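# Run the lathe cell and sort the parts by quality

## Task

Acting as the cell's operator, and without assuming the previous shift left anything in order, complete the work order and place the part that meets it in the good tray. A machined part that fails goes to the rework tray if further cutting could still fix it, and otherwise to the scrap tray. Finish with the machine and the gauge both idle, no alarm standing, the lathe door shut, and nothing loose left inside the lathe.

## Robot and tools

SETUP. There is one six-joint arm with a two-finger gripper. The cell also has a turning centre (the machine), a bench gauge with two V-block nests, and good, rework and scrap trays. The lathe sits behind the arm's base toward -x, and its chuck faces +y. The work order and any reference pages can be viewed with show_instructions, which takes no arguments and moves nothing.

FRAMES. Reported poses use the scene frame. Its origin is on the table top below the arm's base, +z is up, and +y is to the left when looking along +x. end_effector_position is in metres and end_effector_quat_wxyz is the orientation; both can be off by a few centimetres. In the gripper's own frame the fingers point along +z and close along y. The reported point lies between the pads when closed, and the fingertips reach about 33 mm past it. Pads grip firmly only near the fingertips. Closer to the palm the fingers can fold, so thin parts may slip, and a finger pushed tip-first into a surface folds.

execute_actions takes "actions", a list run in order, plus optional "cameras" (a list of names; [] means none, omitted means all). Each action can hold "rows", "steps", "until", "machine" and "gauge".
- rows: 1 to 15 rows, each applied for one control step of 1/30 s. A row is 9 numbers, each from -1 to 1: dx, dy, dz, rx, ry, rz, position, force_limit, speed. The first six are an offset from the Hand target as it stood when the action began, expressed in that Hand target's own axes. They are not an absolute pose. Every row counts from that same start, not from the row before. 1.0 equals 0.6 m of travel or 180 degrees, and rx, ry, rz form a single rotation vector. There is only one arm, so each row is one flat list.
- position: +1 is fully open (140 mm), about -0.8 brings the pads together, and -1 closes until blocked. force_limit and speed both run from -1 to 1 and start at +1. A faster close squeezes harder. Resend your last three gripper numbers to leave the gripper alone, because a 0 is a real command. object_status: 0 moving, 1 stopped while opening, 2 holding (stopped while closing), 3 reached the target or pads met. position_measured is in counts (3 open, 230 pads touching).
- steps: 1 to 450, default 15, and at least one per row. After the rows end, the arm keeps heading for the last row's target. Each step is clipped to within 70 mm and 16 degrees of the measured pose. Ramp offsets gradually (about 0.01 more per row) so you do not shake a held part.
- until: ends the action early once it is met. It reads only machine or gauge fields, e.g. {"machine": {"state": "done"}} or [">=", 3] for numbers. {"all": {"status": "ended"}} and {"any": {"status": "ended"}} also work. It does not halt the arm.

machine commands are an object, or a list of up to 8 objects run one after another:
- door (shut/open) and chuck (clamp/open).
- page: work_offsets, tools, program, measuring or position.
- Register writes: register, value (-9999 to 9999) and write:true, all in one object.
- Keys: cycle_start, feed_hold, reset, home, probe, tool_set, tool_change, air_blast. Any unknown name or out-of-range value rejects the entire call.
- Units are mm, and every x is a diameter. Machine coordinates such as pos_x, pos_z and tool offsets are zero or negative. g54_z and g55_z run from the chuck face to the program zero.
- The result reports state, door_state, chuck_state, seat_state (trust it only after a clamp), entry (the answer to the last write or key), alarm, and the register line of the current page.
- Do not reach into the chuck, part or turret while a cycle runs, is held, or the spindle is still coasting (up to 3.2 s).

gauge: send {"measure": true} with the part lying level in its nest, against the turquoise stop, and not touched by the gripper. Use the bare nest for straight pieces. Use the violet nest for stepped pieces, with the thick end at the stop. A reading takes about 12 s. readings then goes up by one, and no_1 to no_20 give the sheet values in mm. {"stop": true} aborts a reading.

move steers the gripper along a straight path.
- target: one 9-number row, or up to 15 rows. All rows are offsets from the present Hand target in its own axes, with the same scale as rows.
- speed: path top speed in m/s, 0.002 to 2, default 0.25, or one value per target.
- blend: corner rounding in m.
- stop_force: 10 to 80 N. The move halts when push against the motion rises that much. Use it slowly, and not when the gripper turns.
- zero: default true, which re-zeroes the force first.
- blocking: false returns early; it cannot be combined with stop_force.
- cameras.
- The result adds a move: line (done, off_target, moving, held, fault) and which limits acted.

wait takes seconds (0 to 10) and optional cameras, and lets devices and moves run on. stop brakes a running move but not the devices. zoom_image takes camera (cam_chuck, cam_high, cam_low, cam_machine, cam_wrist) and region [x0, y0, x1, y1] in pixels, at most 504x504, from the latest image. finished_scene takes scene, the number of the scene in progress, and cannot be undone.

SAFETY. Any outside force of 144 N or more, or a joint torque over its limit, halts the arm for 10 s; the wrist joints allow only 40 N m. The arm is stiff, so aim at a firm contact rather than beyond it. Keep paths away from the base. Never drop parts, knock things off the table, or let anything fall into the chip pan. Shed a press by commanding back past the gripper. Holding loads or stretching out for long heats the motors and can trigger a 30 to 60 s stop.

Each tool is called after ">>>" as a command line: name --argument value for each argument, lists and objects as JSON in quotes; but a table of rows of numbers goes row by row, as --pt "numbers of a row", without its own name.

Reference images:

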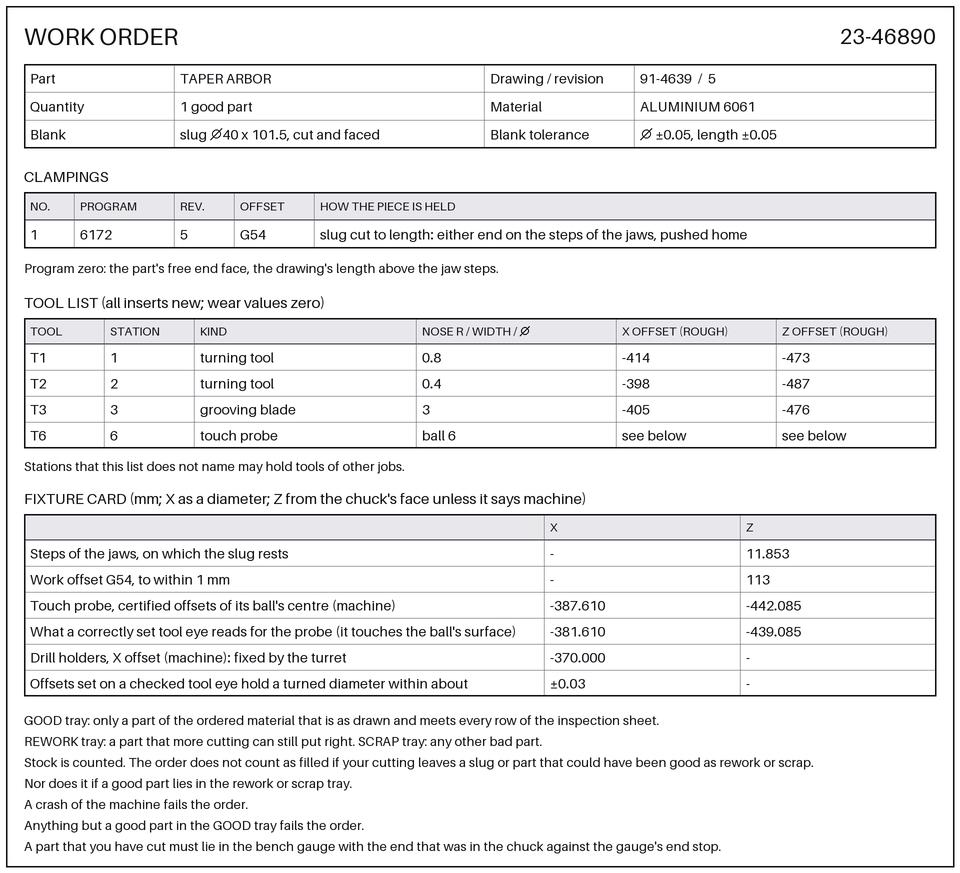

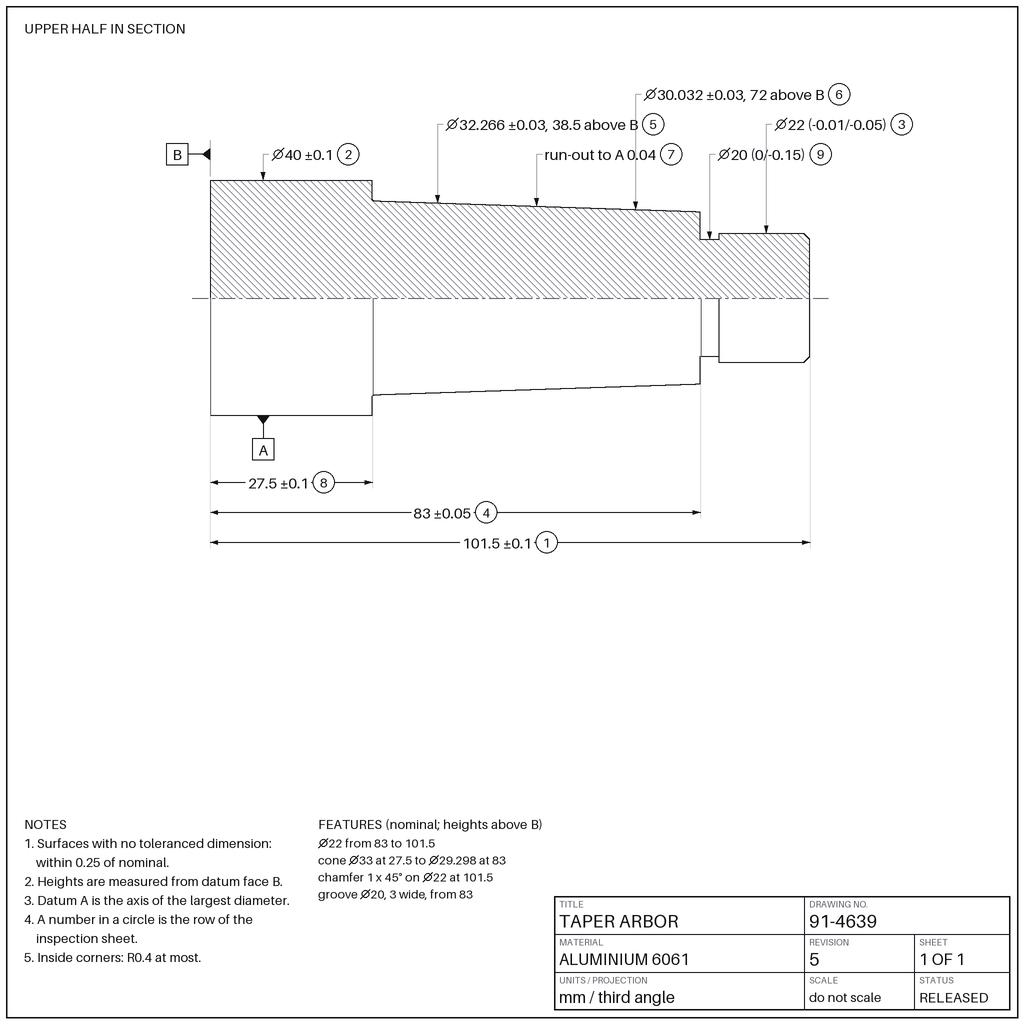

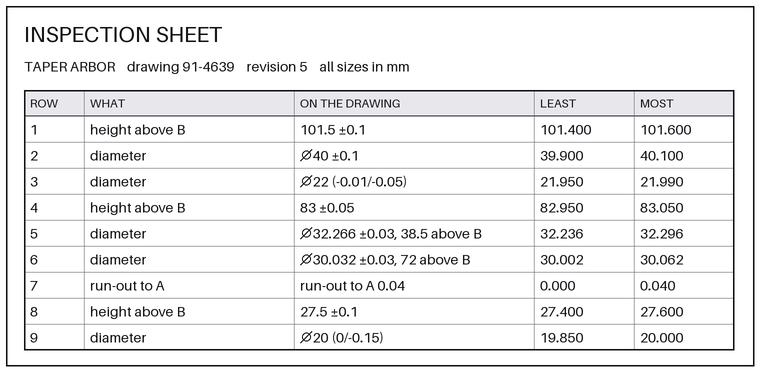

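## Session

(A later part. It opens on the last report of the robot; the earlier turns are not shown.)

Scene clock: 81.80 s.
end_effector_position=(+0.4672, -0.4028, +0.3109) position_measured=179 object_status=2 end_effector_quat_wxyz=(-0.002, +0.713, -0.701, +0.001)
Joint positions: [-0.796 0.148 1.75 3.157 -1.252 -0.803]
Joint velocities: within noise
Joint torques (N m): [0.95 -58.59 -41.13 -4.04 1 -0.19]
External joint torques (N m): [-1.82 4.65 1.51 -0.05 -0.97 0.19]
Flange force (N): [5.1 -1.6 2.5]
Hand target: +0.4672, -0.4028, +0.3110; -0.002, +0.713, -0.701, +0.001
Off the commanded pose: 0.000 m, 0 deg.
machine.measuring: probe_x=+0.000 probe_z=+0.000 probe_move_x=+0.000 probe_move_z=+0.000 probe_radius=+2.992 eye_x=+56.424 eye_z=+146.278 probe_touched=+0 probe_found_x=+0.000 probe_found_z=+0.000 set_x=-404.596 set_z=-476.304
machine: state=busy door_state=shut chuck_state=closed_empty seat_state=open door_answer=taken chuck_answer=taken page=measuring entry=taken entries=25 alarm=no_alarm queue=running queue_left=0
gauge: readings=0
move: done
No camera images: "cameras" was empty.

>>> move --target '[-0.1725,0.3083,-0.2382,0,0,0.2928,-0.98,0,-1]' --speed 0.25 --cameras '["cam_wrist"]'

>>> execute_actions --actions '[{"steps":300,"until":{"machine":{"queue":["!=","running"],"state":"idle"}}}]' --cameras '[]'

>>> execute_actions --actions '[{"machine":{"page":"tools"},"steps":1}]' --cameras '[]'

>>> execute_actions --actions '[{"machine":[{"home":true},{"page":"measuring"}],"steps":300,"until":{"machine":{"queue":["!=","running"],"state":"idle"}}}]' --cameras '["cam_machine"]'

Scene clock: 84.40 s.
end_effector_position=(+0.2798, -0.3026, +0.4531) position_measured=179 object_status=2 end_effector_quat_wxyz=(+0.002, -0.328, +0.945, +0.000)
Joint positions: [-0.944 -0.228 1.847 3.155 -1.533 -0.027]
Joint velocities: within noise
Joint torques (N m): [1.07 -19.32 -42.84 -4.23 0.91 -0.41]
External joint torques (N m): [-1.44 1.94 1.09 -0.09 -0.91 0.41]
Flange force (N): [2.4 -1.4 0.3]
Hand target: +0.2798, -0.3026, +0.4531; +0.002, -0.328, +0.945, -0.001
Off the commanded pose: 0.000 m, 0 deg.
machine.measuring: probe_x=+0.000 probe_z=+0.000 probe_move_x=+0.000 probe_move_z=+0.000 probe_radius=+2.992 eye_x=+56.424 eye_z=+146.278 probe_touched=+0 probe_found_x=+0.000 probe_found_z=+0.000 set_x=-404.596 set_z=-476.304
machine: state=busy door_state=shut chuck_state=closed_empty seat_state=open door_answer=taken chuck_answer=taken page=measuring entry=taken entries=25 alarm=no_alarm queue=running queue_left=0
gauge: readings=0
move: done
Images, in order (width x height): cam_wrist 672x504.

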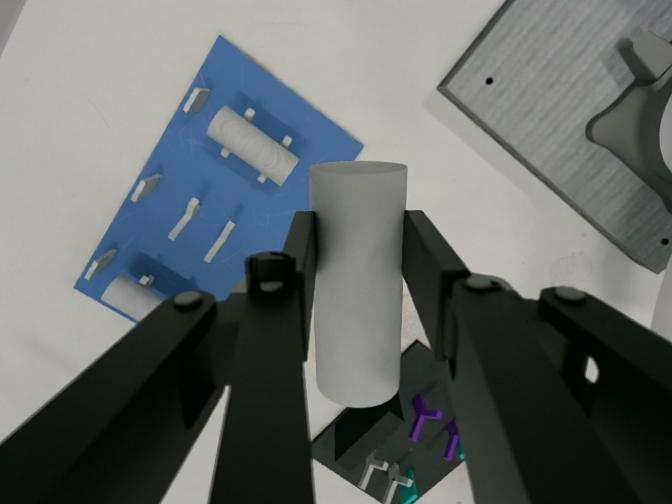

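Scene clock: 86.83 s.
end_effector_position=(+0.2798, -0.3026, +0.4531) position_measured=179 object_status=2 end_effector_quat_wxyz=(+0.002, -0.328, +0.945, -0.001)
Joint positions: [-0.944 -0.228 1.847 3.155 -1.533 -0.027]
Joint velocities: within noise
Joint torques (N m): [1.64 -20.29 -43.38 -4.23 0.85 -0.27]
External joint torques (N m): [-2.1 2.86 1.64 -0.09 -0.86 0.27]
Flange force (N): [4.3 -2.3 1.4]
Hand target: +0.2798, -0.3026, +0.4531; +0.002, -0.328, +0.945, -0.001
Tool commands: gripper/position=-0.98 gripper/force_limit=+0.0 gripper/speed=-1.0
Off the commanded pose: 0.000 m, 0 deg.
machine.measuring: probe_x=+0.000 probe_z=+0.000 probe_move_x=+0.000 probe_move_z=+0.000 probe_radius=+2.992 eye_x=+56.424 eye_z=+146.278 probe_touched=+0 probe_found_x=+0.000 probe_found_z=+0.000 set_x=-404.596 set_z=-476.304
machine: state=idle door_state=shut chuck_state=closed_empty seat_state=open door_answer=taken chuck_answer=taken page=measuring entry=taken entries=25 alarm=no_alarm queue=done queue_left=0
gauge: readings=0
No camera images: "cameras" was empty.

Scene clock: 87.07 s.
end_effector_position=(+0.2798, -0.3026, +0.4531) position_measured=179 object_status=2 end_effector_quat_wxyz=(+0.002, -0.328, +0.945, -0.001)
Joint positions: [-0.944 -0.228 1.847 3.155 -1.533 -0.027]
Joint velocities: within noise
Joint torques (N m): [1.29 -20.11 -43.37 -4.18 0.87 -0.35]
External joint torques (N m): [-1.71 2.71 1.65 -0.15 -0.88 0.35]
Flange force (N): [3.2 -2.0 1.4]
Hand target: +0.2798, -0.3026, +0.4531; +0.002, -0.328, +0.945, -0.001
Tool commands: gripper/position=-0.98 gripper/force_limit=+0.0 gripper/speed=-1.0
Off the commanded pose: 0.000 m, 0 deg.
machine.tools: t1_x=-414.102 t1_x_wear=+0.050 t1_z=-473.146 t1_z_wear=+0.000 t1_radius=+0.800 t1_station=+2.000 t2_x=-398.016 t2_x_wear=+0.050 t2_z=-487.480 t2_z_wear=+0.000 t2_radius=+0.400 t2_station=+1.000 t3_x=-404.594 t3_x_wear=+0.030 t3_z=-476.311 t3_z_wear=+0.000 t3_radius=+0.000 t3_station=+3.000 t4_x=-370.000 t4_x_wear=+0.000 t4_z=-428.249 t4_z_wear=+0.000 t4_radius=+0.000 t4_station=+4.000 t5_x=-410.266 t5_x_wear=+0.000 t5_z=-423.153 t5_z_wear=+0.000 t5_radius=+0.400 t5_station=+5.000 t6_x=-387.610 t6_x_wear=+0.000 t6_z=-442.085 t6_z_wear=+0.000 t6_radius=+3.000 t6_station=+6.000
machine: state=idle door_state=shut chuck_state=closed_empty seat_state=open door_answer=taken chuck_answer=taken page=tools entry=taken entries=25 alarm=no_alarm queue=done queue_left=0
gauge: readings=0
No camera images: "cameras" was empty.

Scene clock: 87.53 s.
end_effector_position=(+0.2798, -0.3026, +0.4531) position_measured=179 object_status=2 end_effector_quat_wxyz=(+0.002, -0.328, +0.945, -0.001)
Joint positions: [-0.944 -0.228 1.847 3.155 -1.533 -0.027]
Joint velocities: within noise
Joint torques (N m): [1.27 -20.49 -43.36 -4.24 0.93 -0.3]
External joint torques (N m): [-1.73 3.07 1.6 -0.09 -0.93 0.3]
Flange force (N): [3.3 -2.7 1.2]
Hand target: +0.2798, -0.3026, +0.4531; +0.002, -0.328, +0.945, -0.001
Tool commands: gripper/position=-0.98 gripper/force_limit=+0.0 gripper/speed=-1.0
Off the commanded pose: 0.000 m, 0 deg.
machine.measuring: probe_x=+0.000 probe_z=+0.000 probe_move_x=+0.000 probe_move_z=+0.000 probe_radius=+2.992 eye_x=+56.424 eye_z=+146.278 probe_touched=+0 probe_found_x=+0.000 probe_found_z=+0.000 set_x=-404.596 set_z=-476.304
machine: state=idle door_state=shut chuck_state=closed_empty seat_state=open door_answer=taken chuck_answer=taken page=measuring entry=taken entries=26 alarm=no_alarm queue=done queue_left=0
gauge: readings=0
Images, in order (width x height): cam_machine 672x504.

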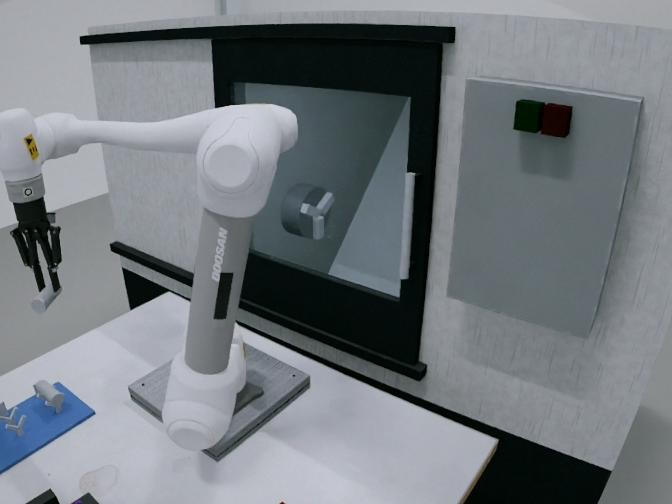

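>>> execute_actions --actions '[{"machine":{"door":"open","chuck":"open"},"steps":1}]' --cameras '[]'

>>> move --pt "0.3734 0.3192 0 0 0 0.256 -0.98 0 -1" --pt "0.5146 0.5364 0 0 0 0.428 -0.98 0 -1" --pt "0.5282 0.7939 0.002 0 0 0.6 -0.98 0 -1" --speed 0.25 --blend 0.03 --cameras '["cam_machine"]'

Scene clock: 88.00 s.
end_effector_position=(+0.2798, -0.3026, +0.4531) position_measured=179 object_status=2 end_effector_quat_wxyz=(+0.002, -0.328, +0.945, -0.001)
Joint positions: [-0.944 -0.228 1.847 3.155 -1.533 -0.027]
Joint velocities: within noise
Joint torques (N m): [0.55 -20.22 -43.25 -4.23 0.86 -0.28]
External joint torques (N m): [-0.99 2.88 1.53 -0.09 -0.86 0.28]
Flange force (N): [1.6 -2.5 1.3]
Hand target: +0.2798, -0.3026, +0.4531; +0.002, -0.328, +0.945, -0.001
Tool commands: gripper/position=-0.98 gripper/force_limit=+0.0 gripper/speed=-1.0
Off the commanded pose: 0.000 m, 0 deg.
machine.measuring: probe_x=+0.000 probe_z=+0.000 probe_move_x=+0.000 probe_move_z=+0.000 probe_radius=+2.992 eye_x=+56.424 eye_z=+146.278 probe_touched=+0 probe_found_x=+0.000 probe_found_z=+0.000 set_x=-404.596 set_z=-476.304
machine: state=idle door_state=between chuck_state=between seat_state=open door_answer=taken chuck_answer=taken page=measuring entry=taken entries=26 alarm=no_alarm queue=running queue_left=0
gauge: readings=0
No camera images: "cameras" was empty.

Scene clock: 92.23 s.
end_effector_position=(-0.2641, -0.1255, +0.4498) position_measured=179 object_status=2 end_effector_quat_wxyz=(+0.002, +0.571, +0.821, +0.001)
Joint positions: [-2.797 -0.436 1.981 3.128 -1.606 0.005]
Joint velocities: within noise
Joint torques (N m): [0.47 0.35 -43.27 -4.27 0.82 -0.22]
External joint torques (N m): [-0.62 2.02 1.57 -0.06 -0.84 0.22]
Flange force (N): [1.1 -1.4 1.3]
Hand target: -0.2641, -0.1254, +0.4498; +0.002, +0.571, +0.821, +0.001
Off the commanded pose: 0.000 m, 0 deg.
machine.measuring: probe_x=+0.000 probe_z=+0.000 probe_move_x=+0.000 probe_move_z=+0.000 probe_radius=+2.992 eye_x=+56.424 eye_z=+146.278 probe_touched=+0 probe_found_x=+0.000 probe_found_z=+0.000 set_x=-404.596 set_z=-476.304
machine: state=idle door_state=open chuck_state=open seat_state=open door_answer=taken chuck_answer=taken page=measuring entry=taken entries=26 alarm=no_alarm queue=done queue_left=0
gauge: readings=0
move: done
Images, in order (width x height): cam_machine 672x504.

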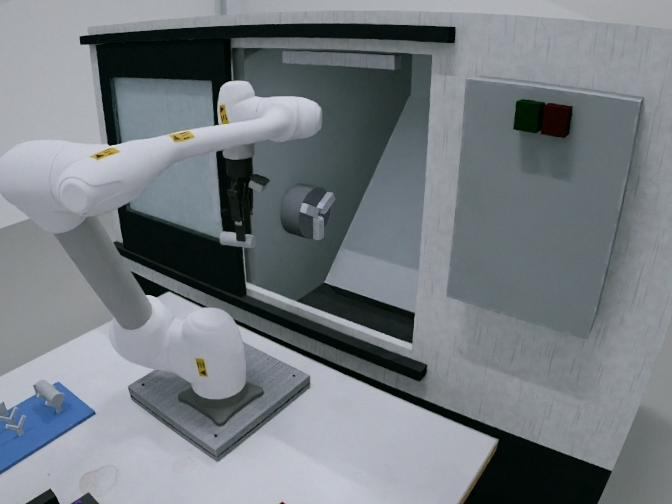

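>>> move --target '[0,-0.433,-0.083,0.5,0,0,-0.98,0,-1]' --speed 0.25 --cameras '[]'

>>> move --target '[0.2302,0.3078,0.148,0,0.1133,0,-0.98,0,-1]' --speed 0.2 --cameras '["cam_chuck","cam_machine"]'

Scene clock: 96.13 s.
end_effector_position=(-0.5080, -0.2157, +0.4986) position_measured=179 object_status=2 end_effector_quat_wxyz=(-0.403, +0.405, +0.581, -0.579)
Joint positions: [-2.812 -0.455 2.515 3.12 0.479 0.006]
Joint velocities: within noise
Joint torques (N m): [1.53 3.03 -42.34 -3.69 4.72 -0.16]
External joint torques (N m): [-1.7 2.94 2.51 -0.15 -1.95 0.11]
Flange force (N): [0.0 0.0 0.0]
Hand target: -0.5080, -0.2157, +0.4985; -0.403, +0.405, +0.581, -0.579
Off the commanded pose: 0.000 m, 0 deg.
machine.measuring: probe_x=+0.000 probe_z=+0.000 probe_move_x=+0.000 probe_move_z=+0.000 probe_radius=+2.992 eye_x=+56.424 eye_z=+146.278 probe_touched=+0 probe_found_x=+0.000 probe_found_z=+0.000 set_x=-404.596 set_z=-476.304
machine: state=idle door_state=open chuck_state=open seat_state=open door_answer=taken chuck_answer=taken page=measuring entry=taken entries=26 alarm=no_alarm queue=done queue_left=0
gauge: readings=0
move: done
No camera images: "cameras" was empty.

Scene clock: 97.87 s.
end_effector_position=(-0.6385, -0.1169, +0.3134) position_measured=179 object_status=2 end_effector_quat_wxyz=(+0.499, -0.501, -0.501, +0.499)
Joint positions: [-2.884 0.142 2.556 3.444 1.14 -0.144]
Joint velocities: within noise
Joint torques (N m): [2.2 -37.02 -21.34 -2.21 4.64 -0.16]
External joint torques (N m): [-1.86 3.31 1.71 0.07 -1.91 0.12]
Flange force (N): [5.3 4.0 3.6]
Hand target: -0.6385, -0.1169, +0.3134; +0.499, -0.501, -0.501, +0.499
Off the commanded pose: 0.000 m, 0 deg.
machine.measuring: probe_x=+0.000 probe_z=+0.000 probe_move_x=+0.000 probe_move_z=+0.000 probe_radius=+2.992 eye_x=+56.424 eye_z=+146.278 probe_touched=+0 probe_found_x=+0.000 probe_found_z=+0.000 set_x=-404.596 set_z=-476.304
machine: state=idle door_state=open chuck_state=open seat_state=open door_answer=taken chuck_answer=taken page=measuring entry=taken entries=26 alarm=no_alarm queue=done queue_left=0
gauge: readings=0
move: done
Images, in order (width x height): cam_chuck 672x504, cam_machine 672x504.

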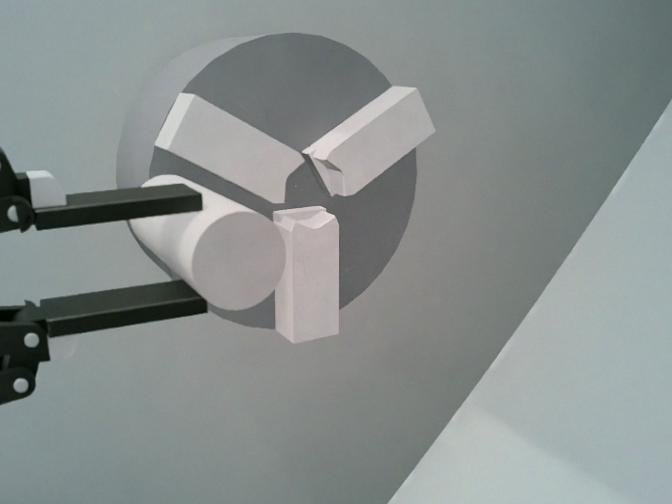

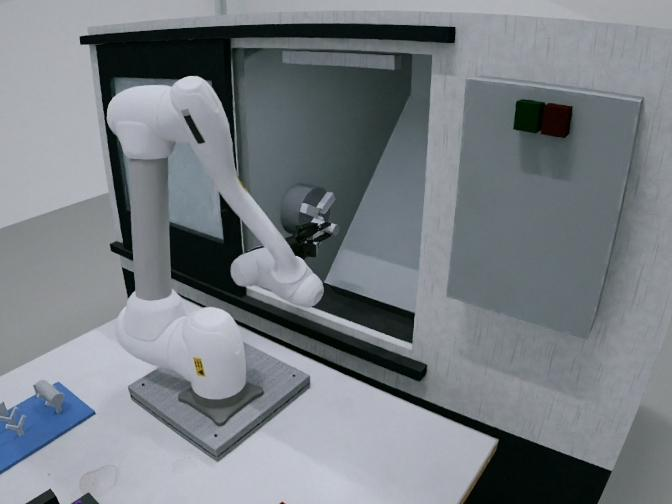

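>>> execute_actions --actions '[{"steps":1}]' --cameras '["cam_wrist"]'

>>> zoom_image --camera "cam_wrist" --region '[290, 140, 430, 245]'

Scene clock: 98.47 s.
end_effector_position=(-0.6385, -0.1169, +0.3134) position_measured=179 object_status=2 end_effector_quat_wxyz=(+0.499, -0.501, -0.501, +0.499)
Joint positions: [-2.884 0.142 2.556 3.444 1.14 -0.144]
Joint velocities: within noise
Joint torques (N m): [1.67 -37.51 -21.43 -2.2 4.79 -0.21]
External joint torques (N m): [-1.32 3.85 1.78 0.06 -2.06 0.16]
Flange force (N): [3.6 5.0 3.8]
Hand target: -0.6385, -0.1169, +0.3134; +0.499, -0.501, -0.501, +0.499
Tool commands: gripper/position=-0.98 gripper/force_limit=+0.0 gripper/speed=-1.0
Off the commanded pose: 0.000 m, 0 deg.
machine.measuring: probe_x=+0.000 probe_z=+0.000 probe_move_x=+0.000 probe_move_z=+0.000 probe_radius=+2.992 eye_x=+56.424 eye_z=+146.278 probe_touched=+0 probe_found_x=+0.000 probe_found_z=+0.000 set_x=-404.596 set_z=-476.304
machine: state=idle door_state=open chuck_state=open seat_state=open door_answer=taken chuck_answer=taken page=measuring entry=taken entries=26 alarm=no_alarm queue=done queue_left=0
gauge: readings=0
Images, in order (width x height): cam_wrist 672x504.

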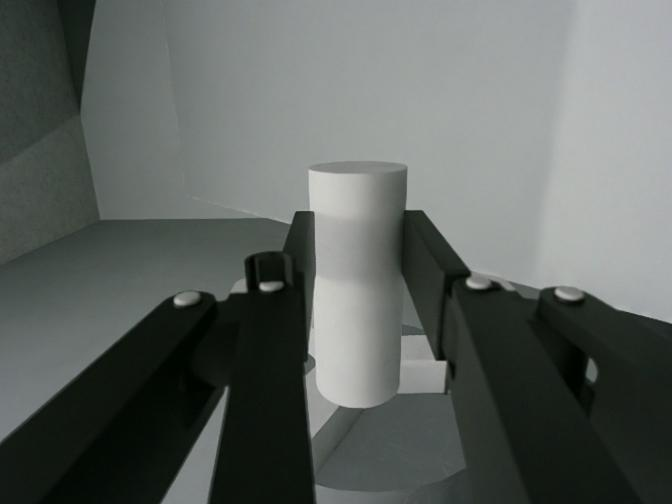

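Scaled by 3.600 from the camera's 672x504 image, which has a finer 960x720 frame.

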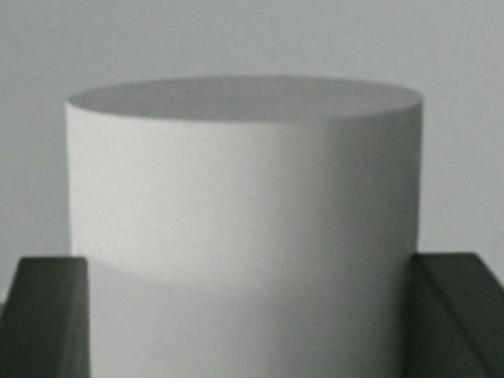

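>>> move --pt "0.0282 0.018 0.06 0 0 0 -0.98 0 -1" --pt "0.0282 0.018 0.195 0 0 0 -0.98 0 -1" --speed 0.12 --cameras '["cam_chuck","cam_wrist"]'

>>> zoom_image --camera "cam_chuck" --region '[130, 60, 470, 360]'

Scene clock: 100.40 s.
end_effector_position=(-0.7554, -0.0999, +0.3021) position_measured=179 object_status=2 end_effector_quat_wxyz=(+0.499, -0.501, -0.501, +0.499)
Joint positions: [-2.995 0.29 2.374 3.326 1.095 -0.1]
Joint velocities: within noise
Joint torques (N m): [2.2 -55.42 -23.03 -2.28 4.82 -0.29]
External joint torques (N m): [-1.61 4.96 1.7 0.09 -2.08 0.24]
Flange force (N): [3.1 6.0 4.3]
Hand target: -0.7554, -0.0999, +0.3021; +0.499, -0.501, -0.501, +0.499
Off the commanded pose: 0.000 m, 0 deg.
machine.measuring: probe_x=+0.000 probe_z=+0.000 probe_move_x=+0.000 probe_move_z=+0.000 probe_radius=+2.992 eye_x=+56.424 eye_z=+146.278 probe_touched=+0 probe_found_x=+0.000 probe_found_z=+0.000 set_x=-404.596 set_z=-476.304
machine: state=idle door_state=open chuck_state=open seat_state=open door_answer=taken chuck_answer=taken page=measuring entry=taken entries=26 alarm=no_alarm queue=done queue_left=0
gauge: readings=0
move: done
Images, in order (width x height): cam_chuck 672x504, cam_wrist 672x504.

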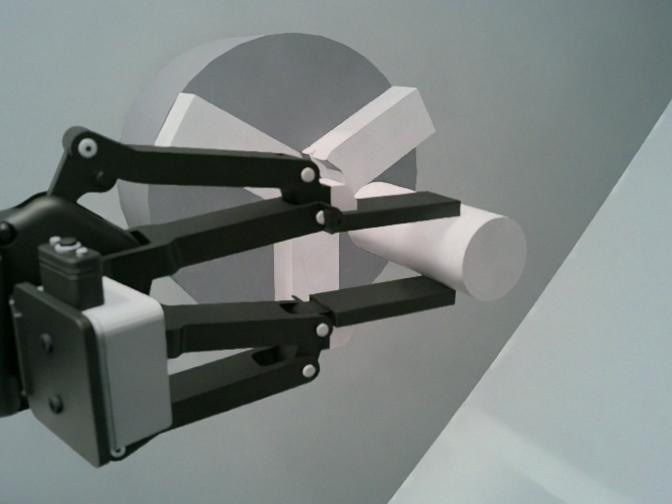

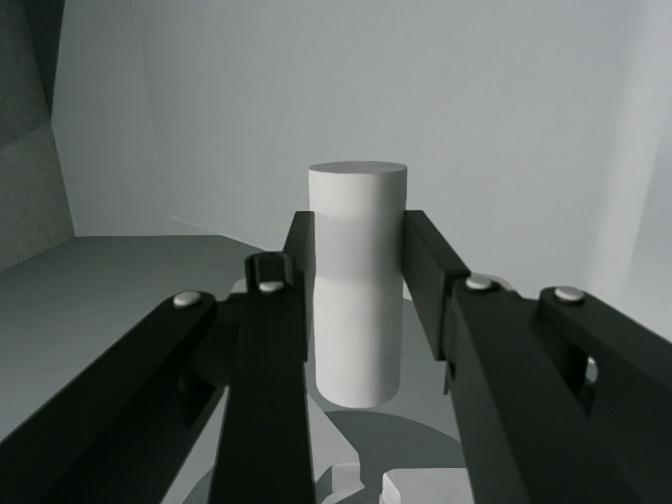

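Scaled by 1.482 from the camera's 672x504 image, which has a finer 960x720 frame.

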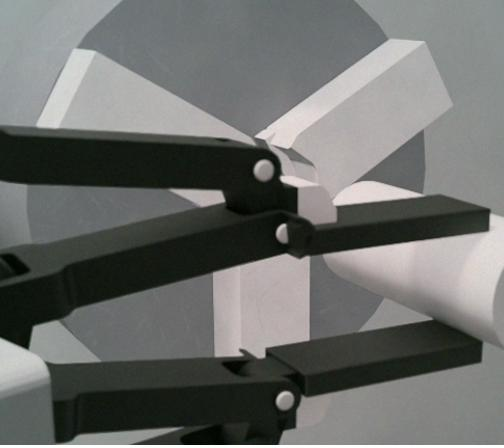

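>>> move --target '[0,-0.001,0,0,0,0,-0.98,0,-1]' --speed 0.05 --cameras '[]'

>>> move --target '[-0.18,0,0,0,0,0,-0.98,0,-1]' --speed 0.025 --stop_force 12 --cameras '["cam_chuck"]'

Scene clock: 101.40 s.
end_effector_position=(-0.7554, -0.0999, +0.3027) position_measured=179 object_status=2 end_effector_quat_wxyz=(+0.499, -0.501, -0.501, +0.499)
Joint positions: [-2.995 0.289 2.373 3.326 1.093 -0.101]
Joint velocities: within noise
Joint torques (N m): [2.63 -55.09 -23.21 -2.18 4.74 -0.25]
External joint torques (N m): [-2.02 4.75 1.77 -0.04 -2 0.2]
Flange force (N): [4.4 5.8 4.1]
Hand target: -0.7554, -0.0999, +0.3027; +0.499, -0.501, -0.501, +0.499
Off the commanded pose: 0.000 m, 0 deg.
machine.measuring: probe_x=+0.000 probe_z=+0.000 probe_move_x=+0.000 probe_move_z=+0.000 probe_radius=+2.992 eye_x=+56.424 eye_z=+146.278 probe_touched=+0 probe_found_x=+0.000 probe_found_z=+0.000 set_x=-404.596 set_z=-476.304
machine: state=idle door_state=open chuck_state=open seat_state=open door_answer=taken chuck_answer=taken page=measuring entry=taken entries=26 alarm=no_alarm queue=done queue_left=0
gauge: readings=0
move: done
No camera images: "cameras" was empty.

Scene clock: 105.73 s.
end_effector_position=(-0.7554, -0.1893, +0.3025) position_measured=179 object_status=2 end_effector_quat_wxyz=(+0.499, -0.502, -0.501, +0.498)
Joint positions: [-2.802 0.323 2.32 3.545 1.102 -0.204]
Joint velocities: within noise
Joint torques (N m): [20.33 -58.44 -33.39 -10.66 3.85 -0.56]
External joint torques (N m): [-19.78 5 12.08 8.26 -1.14 0.51]
Flange force (N): [28.6 9.0 -5.1]
Hand target: -0.7555, -0.1893, +0.3025; +0.499, -0.502, -0.501, +0.498 (not the last commanded pose)
Off the commanded pose: 0.019 m, 0 deg.
machine.measuring: probe_x=+0.000 probe_z=+0.000 probe_move_x=+0.000 probe_move_z=+0.000 probe_radius=+2.992 eye_x=+56.424 eye_z=+146.278 probe_touched=+0 probe_found_x=+0.000 probe_found_z=+0.000 set_x=-404.596 set_z=-476.304
machine: state=idle door_state=open chuck_state=open seat_state=open door_answer=taken chuck_answer=taken page=measuring entry=taken entries=26 alarm=no_alarm queue=done queue_left=0
gauge: readings=0
move: contact
Images, in order (width x height): cam_chuck 672x504.

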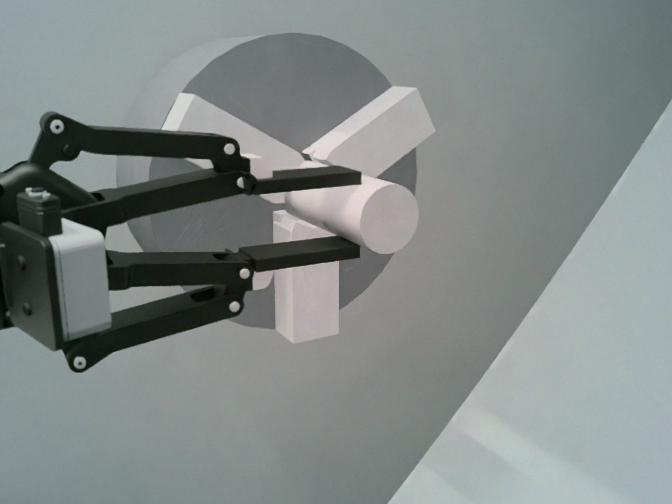

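>>> move --target '[0.0005,-0.0005,0,0,0,0,-0.98,0,-1]' --speed 0.01 --cameras '[]'

>>> execute_actions --actions '[{"machine":{"chuck":"clamp"},"steps":75}]' --cameras '[]'

Scene clock: 106.63 s.
end_effector_position=(-0.7555, -0.1890, +0.3028) position_measured=179 object_status=2 end_effector_quat_wxyz=(+0.499, -0.502, -0.501, +0.498)
Joint positions: [-2.802 0.322 2.32 3.544 1.101 -0.204]
Joint velocities: within noise
Joint torques (N m): [15.4 -60.81 -32.35 -8.56 5 -0.36]
External joint torques (N m): [-14.76 7.45 11 6.14 -2.3 0.31]
Flange force (N): [21.2 11.5 -2.4]
Hand target: -0.7555, -0.1890, +0.3028; +0.499, -0.502, -0.501, +0.498
Off the commanded pose: 0.000 m, 0 deg.
machine.measuring: probe_x=+0.000 probe_z=+0.000 probe_move_x=+0.000 probe_move_z=+0.000 probe_radius=+2.992 eye_x=+56.424 eye_z=+146.278 probe_touched=+0 probe_found_x=+0.000 probe_found_z=+0.000 set_x=-404.596 set_z=-476.304
machine: state=idle door_state=open chuck_state=open seat_state=open door_answer=taken chuck_answer=taken page=measuring entry=taken entries=26 alarm=no_alarm queue=done queue_left=0
gauge: readings=0
move: done
No camera images: "cameras" was empty.

Scene clock: 117.30 s.
end_effector_position=(-0.7544, -0.1886, +0.3025) position_measured=179 object_status=2 end_effector_quat_wxyz=(+0.500, -0.502, -0.501, +0.498)
Joint positions: [-2.802 0.322 2.322 3.544 1.102 -0.204]
Joint velocities: within noise
Joint torques (N m): [-5.34 -32.09 -49.65 -4.88 -3.87 -0.79]
External joint torques (N m): [5.88 -21.14 28.38 2.49 6.57 0.74]
External joint torques when the fault began: [7.06 -27.2 41.56 4.28 8.27 0.7]
Flange force (N): [14.1 -15.9 -78.9]
Flange force when the fault began (N): [20.2 -19.5 -110.2]
Hand target: -0.7544, -0.1886, +0.3025; +0.500, -0.502, -0.501, +0.498 (not the last commanded pose)
Tool commands: gripper/position=-0.976471 gripper/force_limit=+0.003922 gripper/speed=-1.0
Off the commanded pose: 0.001 m, 0 deg.
FORCE FAULT: contact force on the arm reached its limit, and the arm stopped for 10 seconds. The contact can be on any part of the arm, not only on its tool. The arm's remaining commands of this call were not run. The arm's target is now where it stood when the stop ended, not its last command. The arm accepts commands again.
machine.measuring: probe_x=+0.000 probe_z=+0.000 probe_move_x=+0.000 probe_move_z=+0.000 probe_radius=+2.992 eye_x=+56.424 eye_z=+146.278 probe_touched=+0 probe_found_x=+0.000 probe_found_z=+0.000 set_x=-404.596 set_z=-476.304
machine: state=idle door_state=open chuck_state=clamped seat_state=open door_answer=taken chuck_answer=taken page=measuring entry=taken entries=26 alarm=no_alarm queue=done queue_left=0
gauge: readings=0
No camera images: "cameras" was empty.

>>> move --target '[0.0003,-0.0004,-0.0019,0,0,0,-0.98,0,-1]' --speed 0.01 --cameras '[]'

Scene clock: 118.23 s.
end_effector_position=(-0.7534, -0.1884, +0.3028) position_measured=179 object_status=2 end_effector_quat_wxyz=(+0.500, -0.502, -0.501, +0.498)
Joint positions: [-2.802 0.32 2.324 3.545 1.102 -0.204]
Joint velocities: within noise
Joint torques (N m): [6.53 -53.32 -12.6 -2.73 2.14 -0.67]
External joint torques (N m): [-5.99 0.18 -8.71 0.32 0.56 0.62]
Flange force (N): [5.3 -1.3 18.6]
Hand target: -0.7533, -0.1884, +0.3027; +0.500, -0.502, -0.501, +0.498
Off the commanded pose: 0.000 m, 0 deg.
machine.measuring: probe_x=+0.000 probe_z=+0.000 probe_move_x=+0.000 probe_move_z=+0.000 probe_radius=+2.992 eye_x=+56.424 eye_z=+146.278 probe_touched=+0 probe_found_x=+0.000 probe_found_z=+0.000 set_x=-404.596 set_z=-476.304
machine: state=idle door_state=open chuck_state=clamped seat_state=open door_answer=taken chuck_answer=taken page=measuring entry=taken entries=26 alarm=no_alarm queue=done queue_left=0
gauge: readings=0
move: done
No camera images: "cameras" was empty.

>>> execute_actions --actions '[{"rows":[[0,0,0.0002,0,0,0,0.1,0,-0.9]],"steps":45},{"rows":[[0,0,0,0,0,0,-1,-1,-1]],"steps":90}]' --cameras '[]'

Scene clock: 123.13 s.
end_effector_position=(-0.7534, -0.1884, +0.3027) position_measured=177 object_status=2 end_effector_quat_wxyz=(+0.500, -0.502, -0.501, +0.498)
Joint positions: [-2.802 0.32 2.324 3.545 1.102 -0.204]
Joint velocities: within noise
Joint torques (N m): [1.68 -50.57 -19.45 -2.03 1.54 -0.29]
External joint torques (N m): [-1.08 -2.54 -1.82 -0.37 1.16 0.25]
External joint torques at the end of the 1st action: [-1.48 2.25 -0.09 -0.06 -0.83 0.23]
Flange force (N): [3.0 -2.7 0.8]
Flange force at the end of the 1st action (N): [2.4 2.8 4.2]
Hand target: -0.7534, -0.1884, +0.3027; +0.500, -0.502, -0.501, +0.498
Off the commanded pose: 0.000 m, 0 deg.
machine.measuring: probe_x=+0.000 probe_z=+0.000 probe_move_x=+0.000 probe_move_z=+0.000 probe_radius=+2.992 eye_x=+56.424 eye_z=+146.278 probe_touched=+0 probe_found_x=+0.000 probe_found_z=+0.000 set_x=-404.596 set_z=-476.304
machine: state=idle door_state=open chuck_state=clamped seat_state=open door_answer=taken chuck_answer=taken page=measuring entry=taken entries=26 alarm=no_alarm queue=done queue_left=0
gauge: readings=0
No camera images: "cameras" was empty.

>>> execute_actions --actions '[{"machine":{"chuck":"open"},"steps":75}]' --cameras '[]'

>>> move --target '[0,-0.0003,-0.0001,0,0,0,-1,-1,-1]' --speed 0.005 --cameras '[]'

>>> move --target '[-0.01,0,0,0,0,0,-1,-1,-1]' --speed 0.005 --stop_force 11 --cameras '[]'

Scene clock: 126.07 s.
end_effector_position=(-0.7534, -0.1884, +0.3027) position_measured=177 object_status=2 end_effector_quat_wxyz=(+0.500, -0.502, -0.501, +0.498)
Joint positions: [-2.802 0.32 2.324 3.545 1.102 -0.204]
Joint velocities: within noise
Joint torques (N m): [2.02 -58.31 -23.07 -2.57 4.65 -0.28]
External joint torques (N m): [-1.5 5.19 1.8 0.17 -1.95 0.24]
Flange force (N): [2.1 6.8 4.6]
Hand target: -0.7534, -0.1884, +0.3027; +0.500, -0.502, -0.501, +0.498
Tool commands: gripper/position=-1.0 gripper/force_limit=-1.0 gripper/speed=-1.0
Off the commanded pose: 0.000 m, 0 deg.
machine.measuring: probe_x=+0.000 probe_z=+0.000 probe_move_x=+0.000 probe_move_z=+0.000 probe_radius=+2.992 eye_x=+56.424 eye_z=+146.278 probe_touched=+0 probe_found_x=+0.000 probe_found_z=+0.000 set_x=-404.596 set_z=-476.304
machine: state=idle door_state=open chuck_state=open seat_state=open door_answer=taken chuck_answer=taken page=measuring entry=taken entries=26 alarm=no_alarm queue=done queue_left=0
gauge: readings=0
No camera images: "cameras" was empty.

Scene clock: 126.77 s.
end_effector_position=(-0.7534, -0.1884, +0.3029) position_measured=177 object_status=2 end_effector_quat_wxyz=(+0.500, -0.502, -0.501, +0.498)
Joint positions: [-2.802 0.32 2.324 3.545 1.102 -0.204]
Joint velocities: within noise
Joint torques (N m): [2.24 -58.33 -23.27 -2.6 4.7 -0.37]
External joint torques (N m): [-1.77 5.29 2.03 0.21 -2 0.32]
Flange force (N): [2.7 7.0 4.5]
Hand target: -0.7533, -0.1884, +0.3029; +0.500, -0.502, -0.501, +0.498
Off the commanded pose: 0.000 m, 0 deg.
machine.measuring: probe_x=+0.000 probe_z=+0.000 probe_move_x=+0.000 probe_move_z=+0.000 probe_radius=+2.992 eye_x=+56.424 eye_z=+146.278 probe_touched=+0 probe_found_x=+0.000 probe_found_z=+0.000 set_x=-404.596 set_z=-476.304
machine: state=idle door_state=open chuck_state=open seat_state=open door_answer=taken chuck_answer=taken page=measuring entry=taken entries=26 alarm=no_alarm queue=done queue_left=0
gauge: readings=0
move: done
No camera images: "cameras" was empty.

Scene clock: 127.53 s.
end_effector_position=(-0.7533, -0.1891, +0.3029) position_measured=177 object_status=2 end_effector_quat_wxyz=(+0.500, -0.502, -0.501, +0.498)
Joint positions: [-2.8 0.32 2.323 3.547 1.102 -0.206]
Joint velocities: within noise
Joint torques (N m): [13.33 -59.33 -25.41 -6.75 4.29 -0.28]
External joint torques (N m): [-12.74 6.24 4.16 4.35 -1.59 0.23]
Flange force (N): [16.5 8.8 7.1]
Hand target: -0.7533, -0.1891, +0.3029; +0.500, -0.502, -0.501, +0.498 (not the last commanded pose)
Off the commanded pose: 0.005 m, 0 deg.
machine.measuring: probe_x=+0.000 probe_z=+0.000 probe_move_x=+0.000 probe_move_z=+0.000 probe_radius=+2.992 eye_x=+56.424 eye_z=+146.278 probe_touched=+0 probe_found_x=+0.000 probe_found_z=+0.000 set_x=-404.596 set_z=-476.304
machine: state=idle door_state=open chuck_state=open seat_state=home door_answer=taken chuck_answer=taken page=measuring entry=taken entries=26 alarm=no_alarm queue=done queue_left=0
gauge: readings=0
move: contact
No camera images: "cameras" was empty.

Seat state reads home, so I'm clamping now.

>>> execute_actions --actions '[{"machine":{"chuck":"clamp"},"steps":75}]' --cameras '[]'

Scene clock: 130.57 s.
end_effector_position=(-0.7533, -0.1891, +0.3029) position_measured=177 object_status=2 end_effector_quat_wxyz=(+0.500, -0.502, -0.501, +0.498)
Joint positions: [-2.8 0.32 2.323 3.547 1.102 -0.206]
Joint velocities: within noise
Joint torques (N m): [12 -52.24 -23.38 -6.51 1.39 -0.27]
External joint torques (N m): [-11.48 -0.84 2.07 4.09 1.31 0.22]
Flange force (N): [16.0 0.6 0.6]
Hand target: -0.7533, -0.1891, +0.3029; +0.500, -0.502, -0.501, +0.498 (not the last commanded pose)
Tool commands: gripper/position=-1.0 gripper/force_limit=-1.0 gripper/speed=-1.0
Off the commanded pose: 0.005 m, 0 deg.
machine.measuring: probe_x=+0.000 probe_z=+0.000 probe_move_x=+0.000 probe_move_z=+0.000 probe_radius=+2.992 eye_x=+56.424 eye_z=+146.278 probe_touched=+0 probe_found_x=+0.000 probe_found_z=+0.000 set_x=-404.596 set_z=-476.304
machine: state=idle door_state=open chuck_state=clamped seat_state=home door_answer=taken chuck_answer=taken page=measuring entry=taken entries=26 alarm=no_alarm queue=done queue_left=0
gauge: readings=0
No camera images: "cameras" was empty.

>>> execute_actions --actions '[{"rows":[[0.0009,0,0,0,0,0,0.6,0,-0.9]],"steps":60}]' --cameras '["cam_chuck"]'

>>> move --pt "0 0 -0.195 0 0 0 0.6 0 -0.9" --pt "-0.033 -0.3285 -0.415 0 -0.1133 0 0.6 0 -0.9" --speed 0.25 --cameras '[]'

>>> move --target '[0,0.082,-0.433,-0.5,0,0,0.6,0,-0.9]' --speed 0.3 --cameras '[]'

>>> move --target '[-0.2407,0.0917,0,0,0,-0.172,0.6,0,-0.9]' --speed 0.3 --cameras '["cam_machine"]'

Scene clock: 133.13 s.
end_effector_position=(-0.7533, -0.1886, +0.3029) position_measured=53 object_status=3 end_effector_quat_wxyz=(+0.500, -0.502, -0.501, +0.498)
Joint positions: [-2.801 0.32 2.324 3.546 1.102 -0.205]
Joint velocities: within noise
Joint torques (N m): [2.05 -55.93 -21.06 -2.4 3.52 -0.3]
External joint torques (N m): [-1.55 2.88 -0.22 0 -0.85 0.25]
Flange force (N): [2.0 4.0 5.0]
Hand target: -0.7533, -0.1886, +0.3029; +0.500, -0.502, -0.501, +0.498
Off the commanded pose: 0.000 m, 0 deg.
machine.measuring: probe_x=+0.000 probe_z=+0.000 probe_move_x=+0.000 probe_move_z=+0.000 probe_radius=+2.992 eye_x=+56.424 eye_z=+146.278 probe_touched=+0 probe_found_x=+0.000 probe_found_z=+0.000 set_x=-404.596 set_z=-476.304
machine: state=idle door_state=open chuck_state=clamped seat_state=home door_answer=taken chuck_answer=taken page=measuring entry=taken entries=26 alarm=no_alarm queue=done queue_left=0
gauge: readings=0
Images, in order (width x height): cam_chuck 672x504.

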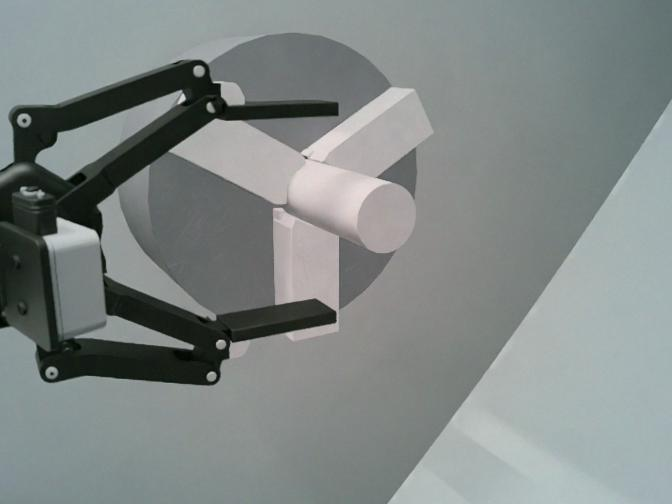

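Scene clock: 135.50 s.
end_effector_position=(-0.5053, -0.2091, +0.5012) position_measured=53 object_status=3 end_effector_quat_wxyz=(-0.403, +0.406, +0.581, -0.579)
Joint positions: [-2.834 -0.472 2.516 3.073 0.464 0.048]
Joint velocities: within noise
Joint torques (N m): [1.51 6.26 -39.75 -3.83 3.61 -0.26]
External joint torques (N m): [-1.76 0.97 -0.38 0.03 -0.89 0.22]
Flange force (N): [0.0 0.0 0.0]
Hand target: -0.5053, -0.2091, +0.5011; -0.403, +0.406, +0.581, -0.579
Off the commanded pose: 0.000 m, 0 deg.
machine.measuring: probe_x=+0.000 probe_z=+0.000 probe_move_x=+0.000 probe_move_z=+0.000 probe_radius=+2.992 eye_x=+56.424 eye_z=+146.278 probe_touched=+0 probe_found_x=+0.000 probe_found_z=+0.000 set_x=-404.596 set_z=-476.304
machine: state=idle door_state=open chuck_state=clamped seat_state=home door_answer=taken chuck_answer=taken page=measuring entry=taken entries=26 alarm=no_alarm queue=done queue_left=0
gauge: readings=0
move: done
No camera images: "cameras" was empty.

Scene clock: 138.60 s.
end_effector_position=(-0.2613, -0.1191, +0.4531) position_measured=53 object_status=3 end_effector_quat_wxyz=(+0.002, +0.572, +0.820, +0.001)
Joint positions: [-2.814 -0.445 1.98 3.128 -1.617 -0.011]
Joint velocities: within noise
Joint torques (N m): [1.78 2.77 -41.26 -4.36 0.78 -0.24]
External joint torques (N m): [-1.96 0.39 -0.44 0.02 -0.79 0.24]
Flange force (N): [5.9 -0.4 -2.1]
Hand target: -0.2613, -0.1191, +0.4531; +0.002, +0.572, +0.820, +0.001
Off the commanded pose: 0.000 m, 0 deg.
machine.measuring: probe_x=+0.000 probe_z=+0.000 probe_move_x=+0.000 probe_move_z=+0.000 probe_radius=+2.992 eye_x=+56.424 eye_z=+146.278 probe_touched=+0 probe_found_x=+0.000 probe_found_z=+0.000 set_x=-404.596 set_z=-476.304
machine: state=idle door_state=open chuck_state=clamped seat_state=home door_answer=taken chuck_answer=taken page=measuring entry=taken entries=26 alarm=no_alarm queue=done queue_left=0
gauge: readings=0
move: done
No camera images: "cameras" was empty.

Scene clock: 140.00 s.
end_effector_position=(-0.1597, -0.2356, +0.4535) position_measured=53 object_status=3 end_effector_quat_wxyz=(+0.002, +0.332, +0.943, +0.001)
Joint positions: [-2.283 -0.442 1.981 3.135 -1.619 -0.02]
Joint velocities: within noise
Joint torques (N m): [1.57 2.89 -41.32 -4.31 0.83 -0.3]
External joint torques (N m): [-1.97 0.62 -0.38 -0.03 -0.85 0.3]
Flange force (N): [5.6 -0.6 -2.2]
Hand target: -0.1597, -0.2356, +0.4535; +0.002, +0.332, +0.943, +0.001
Off the commanded pose: 0.000 m, 0 deg.
machine.measuring: probe_x=+0.000 probe_z=+0.000 probe_move_x=+0.000 probe_move_z=+0.000 probe_radius=+2.992 eye_x=+56.424 eye_z=+146.278 probe_touched=+0 probe_found_x=+0.000 probe_found_z=+0.000 set_x=-404.596 set_z=-476.304
machine: state=idle door_state=open chuck_state=clamped seat_state=home door_answer=taken chuck_answer=taken page=measuring entry=taken entries=26 alarm=no_alarm queue=done queue_left=0
gauge: readings=0
move: done
Images, in order (width x height): cam_machine 672x504.

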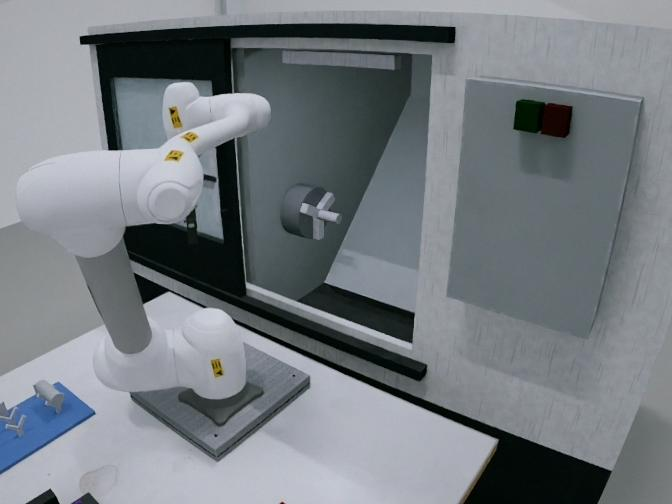

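>>> execute_actions --actions '[{"machine":{"door":"shut"},"steps":150,"until":{"machine":{"door_state":"shut"}}},{"machine":[{"register":"probe_x","value":23.5,"write":true},{"register":"probe_z","value":128,"write":true},{"register":"probe_move_x","value":0,"write":true},{"register":"probe_move_z","value":-20,"write":true},{"probe":true}],"steps":450,"until":{"machine":{"queue":["!=","running"]}}},{"steps":300,"until":{"machine":{"state":"idle"}}}]' --cameras '["cam_chuck"]'

>>> execute_actions --actions '[{"machine":[{"register":"probe_x","value":-23.5,"write":true},{"probe":true}],"steps":450,"until":{"machine":{"queue":["!=","running"]}}},{"steps":300,"until":{"machine":{"state":"idle"}}}]' --cameras '[]'

>>> execute_actions --actions '[{"machine":[{"register":"probe_x","value":76,"write":true},{"register":"probe_z","value":107,"write":true},{"register":"probe_move_z","value":0,"write":true},{"register":"probe_move_x","value":-45,"write":true},{"probe":true}],"steps":450,"until":{"machine":{"queue":["!=","running"]}}},{"steps":300,"until":{"machine":{"state":"idle"}}}]' --cameras '[]'

Scene clock: 149.40 s.
end_effector_position=(-0.1597, -0.2356, +0.4535) position_measured=53 object_status=3 end_effector_quat_wxyz=(+0.002, +0.332, +0.943, +0.001)
Joint positions: [-2.283 -0.442 1.981 3.135 -1.619 -0.02]
Joint velocities: within noise
Joint torques (N m): [0.98 2.76 -41.39 -4.35 0.88 -0.27]
External joint torques (N m): [-1.3 0.81 -0.31 0.03 -0.89 0.27]
External joint torques at the end of the 1st action: [-1.81 0.95 -0.21 -0.02 -0.82 0.28]
External joint torques at the end of the 2nd action: [-1.33 0.52 -0.16 -0.01 -0.89 0.28]
Flange force (N): [3.4 -0.9 -2.2]
Flange force at the end of the 1st action (N): [5.1 -1.1 -1.9]
Flange force at the end of the 2nd action (N): [3.5 -0.2 -1.9]
Hand target: -0.1597, -0.2356, +0.4535; +0.002, +0.332, +0.943, +0.001
Tool commands: gripper/position=+0.6 gripper/force_limit=+0.0 gripper/speed=-0.9
Off the commanded pose: 0.000 m, 0 deg.
machine.measuring: probe_x=+23.500 probe_z=+128.000 probe_move_x=+0.000 probe_move_z=-20.000 probe_radius=+2.992 eye_x=+56.424 eye_z=+146.278 probe_touched=+1 probe_found_x=+23.500 probe_found_z=+112.547 set_x=-404.596 set_z=-476.304
machine: state=idle door_state=shut chuck_state=clamped seat_state=home door_answer=taken chuck_answer=taken page=measuring entry=taken entries=31 alarm=no_alarm queue=done queue_left=0
gauge: readings=0
Images, in order (width x height): cam_chuck 672x504.

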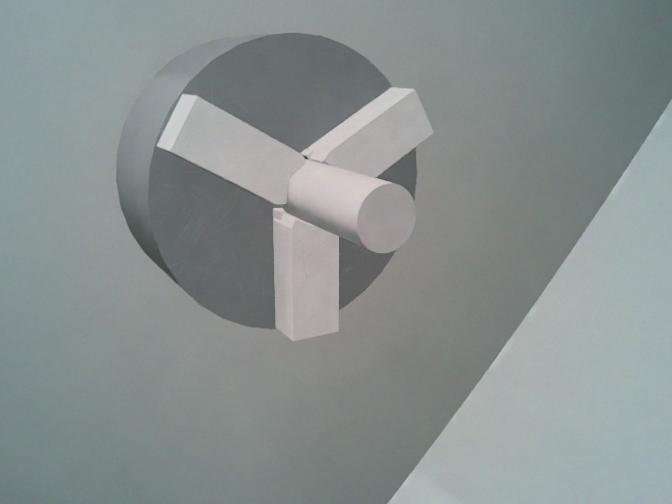

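Scene clock: 156.23 s.
end_effector_position=(-0.1597, -0.2356, +0.4535) position_measured=53 object_status=3 end_effector_quat_wxyz=(+0.002, +0.332, +0.943, +0.001)
Joint positions: [-2.283 -0.442 1.981 3.135 -1.619 -0.02]
Joint velocities: within noise
Joint torques (N m): [1.09 3.11 -41.46 -4.28 0.84 -0.25]
External joint torques (N m): [-1.35 0.35 -0.28 -0.05 -0.86 0.25]
External joint torques at the end of the 1st action: [-1.47 0.82 -0.03 0.04 -0.86 0.27]
Flange force (N): [3.7 0.0 -2.0]
Flange force at the end of the 1st action (N): [4.0 -0.6 -1.6]
Hand target: -0.1597, -0.2356, +0.4535; +0.002, +0.332, +0.943, +0.001
Tool commands: gripper/position=+0.6 gripper/force_limit=+0.0 gripper/speed=-0.9
Off the commanded pose: 0.000 m, 0 deg.
machine.measuring: probe_x=-23.500 probe_z=+128.000 probe_move_x=+0.000 probe_move_z=-20.000 probe_radius=+2.992 eye_x=+56.424 eye_z=+146.278 probe_touched=+1 probe_found_x=-23.500 probe_found_z=+112.546 set_x=-404.596 set_z=-476.304
machine: state=idle door_state=shut chuck_state=clamped seat_state=home door_answer=taken chuck_answer=taken page=measuring entry=taken entries=33 alarm=no_alarm queue=done queue_left=0
gauge: readings=0
No camera images: "cameras" was empty.

Scene clock: 163.37 s.
end_effector_position=(-0.1597, -0.2356, +0.4535) position_measured=53 object_status=3 end_effector_quat_wxyz=(+0.002, +0.332, +0.943, +0.001)
Joint positions: [-2.283 -0.442 1.981 3.135 -1.619 -0.02]
Joint velocities: within noise
Joint torques (N m): [1.48 2.71 -41.47 -4.25 0.81 -0.22]
External joint torques (N m): [-1.81 0.82 -0.23 -0.08 -0.83 0.22]
External joint torques at the end of the 1st action: [-2.49 0.59 -0.34 -0.05 -0.83 0.23]
Flange force (N): [5.3 -0.8 -1.9]
Flange force at the end of the 1st action (N): [7.6 -0.5 -2.1]
Hand target: -0.1597, -0.2356, +0.4535; +0.002, +0.332, +0.943, +0.001
Tool commands: gripper/position=+0.6 gripper/force_limit=+0.0 gripper/speed=-0.9
Off the commanded pose: 0.000 m, 0 deg.
machine.measuring: probe_x=+76.000 probe_z=+107.000 probe_move_x=-45.000 probe_move_z=+0.000 probe_radius=+2.992 eye_x=+56.424 eye_z=+146.278 probe_touched=+1 probe_found_x=+39.975 probe_found_z=+107.000 set_x=-404.596 set_z=-476.304
machine: state=idle door_state=shut chuck_state=clamped seat_state=home door_answer=taken chuck_answer=taken page=measuring entry=taken entries=38 alarm=no_alarm queue=done queue_left=0
gauge: readings=0
No camera images: "cameras" was empty.


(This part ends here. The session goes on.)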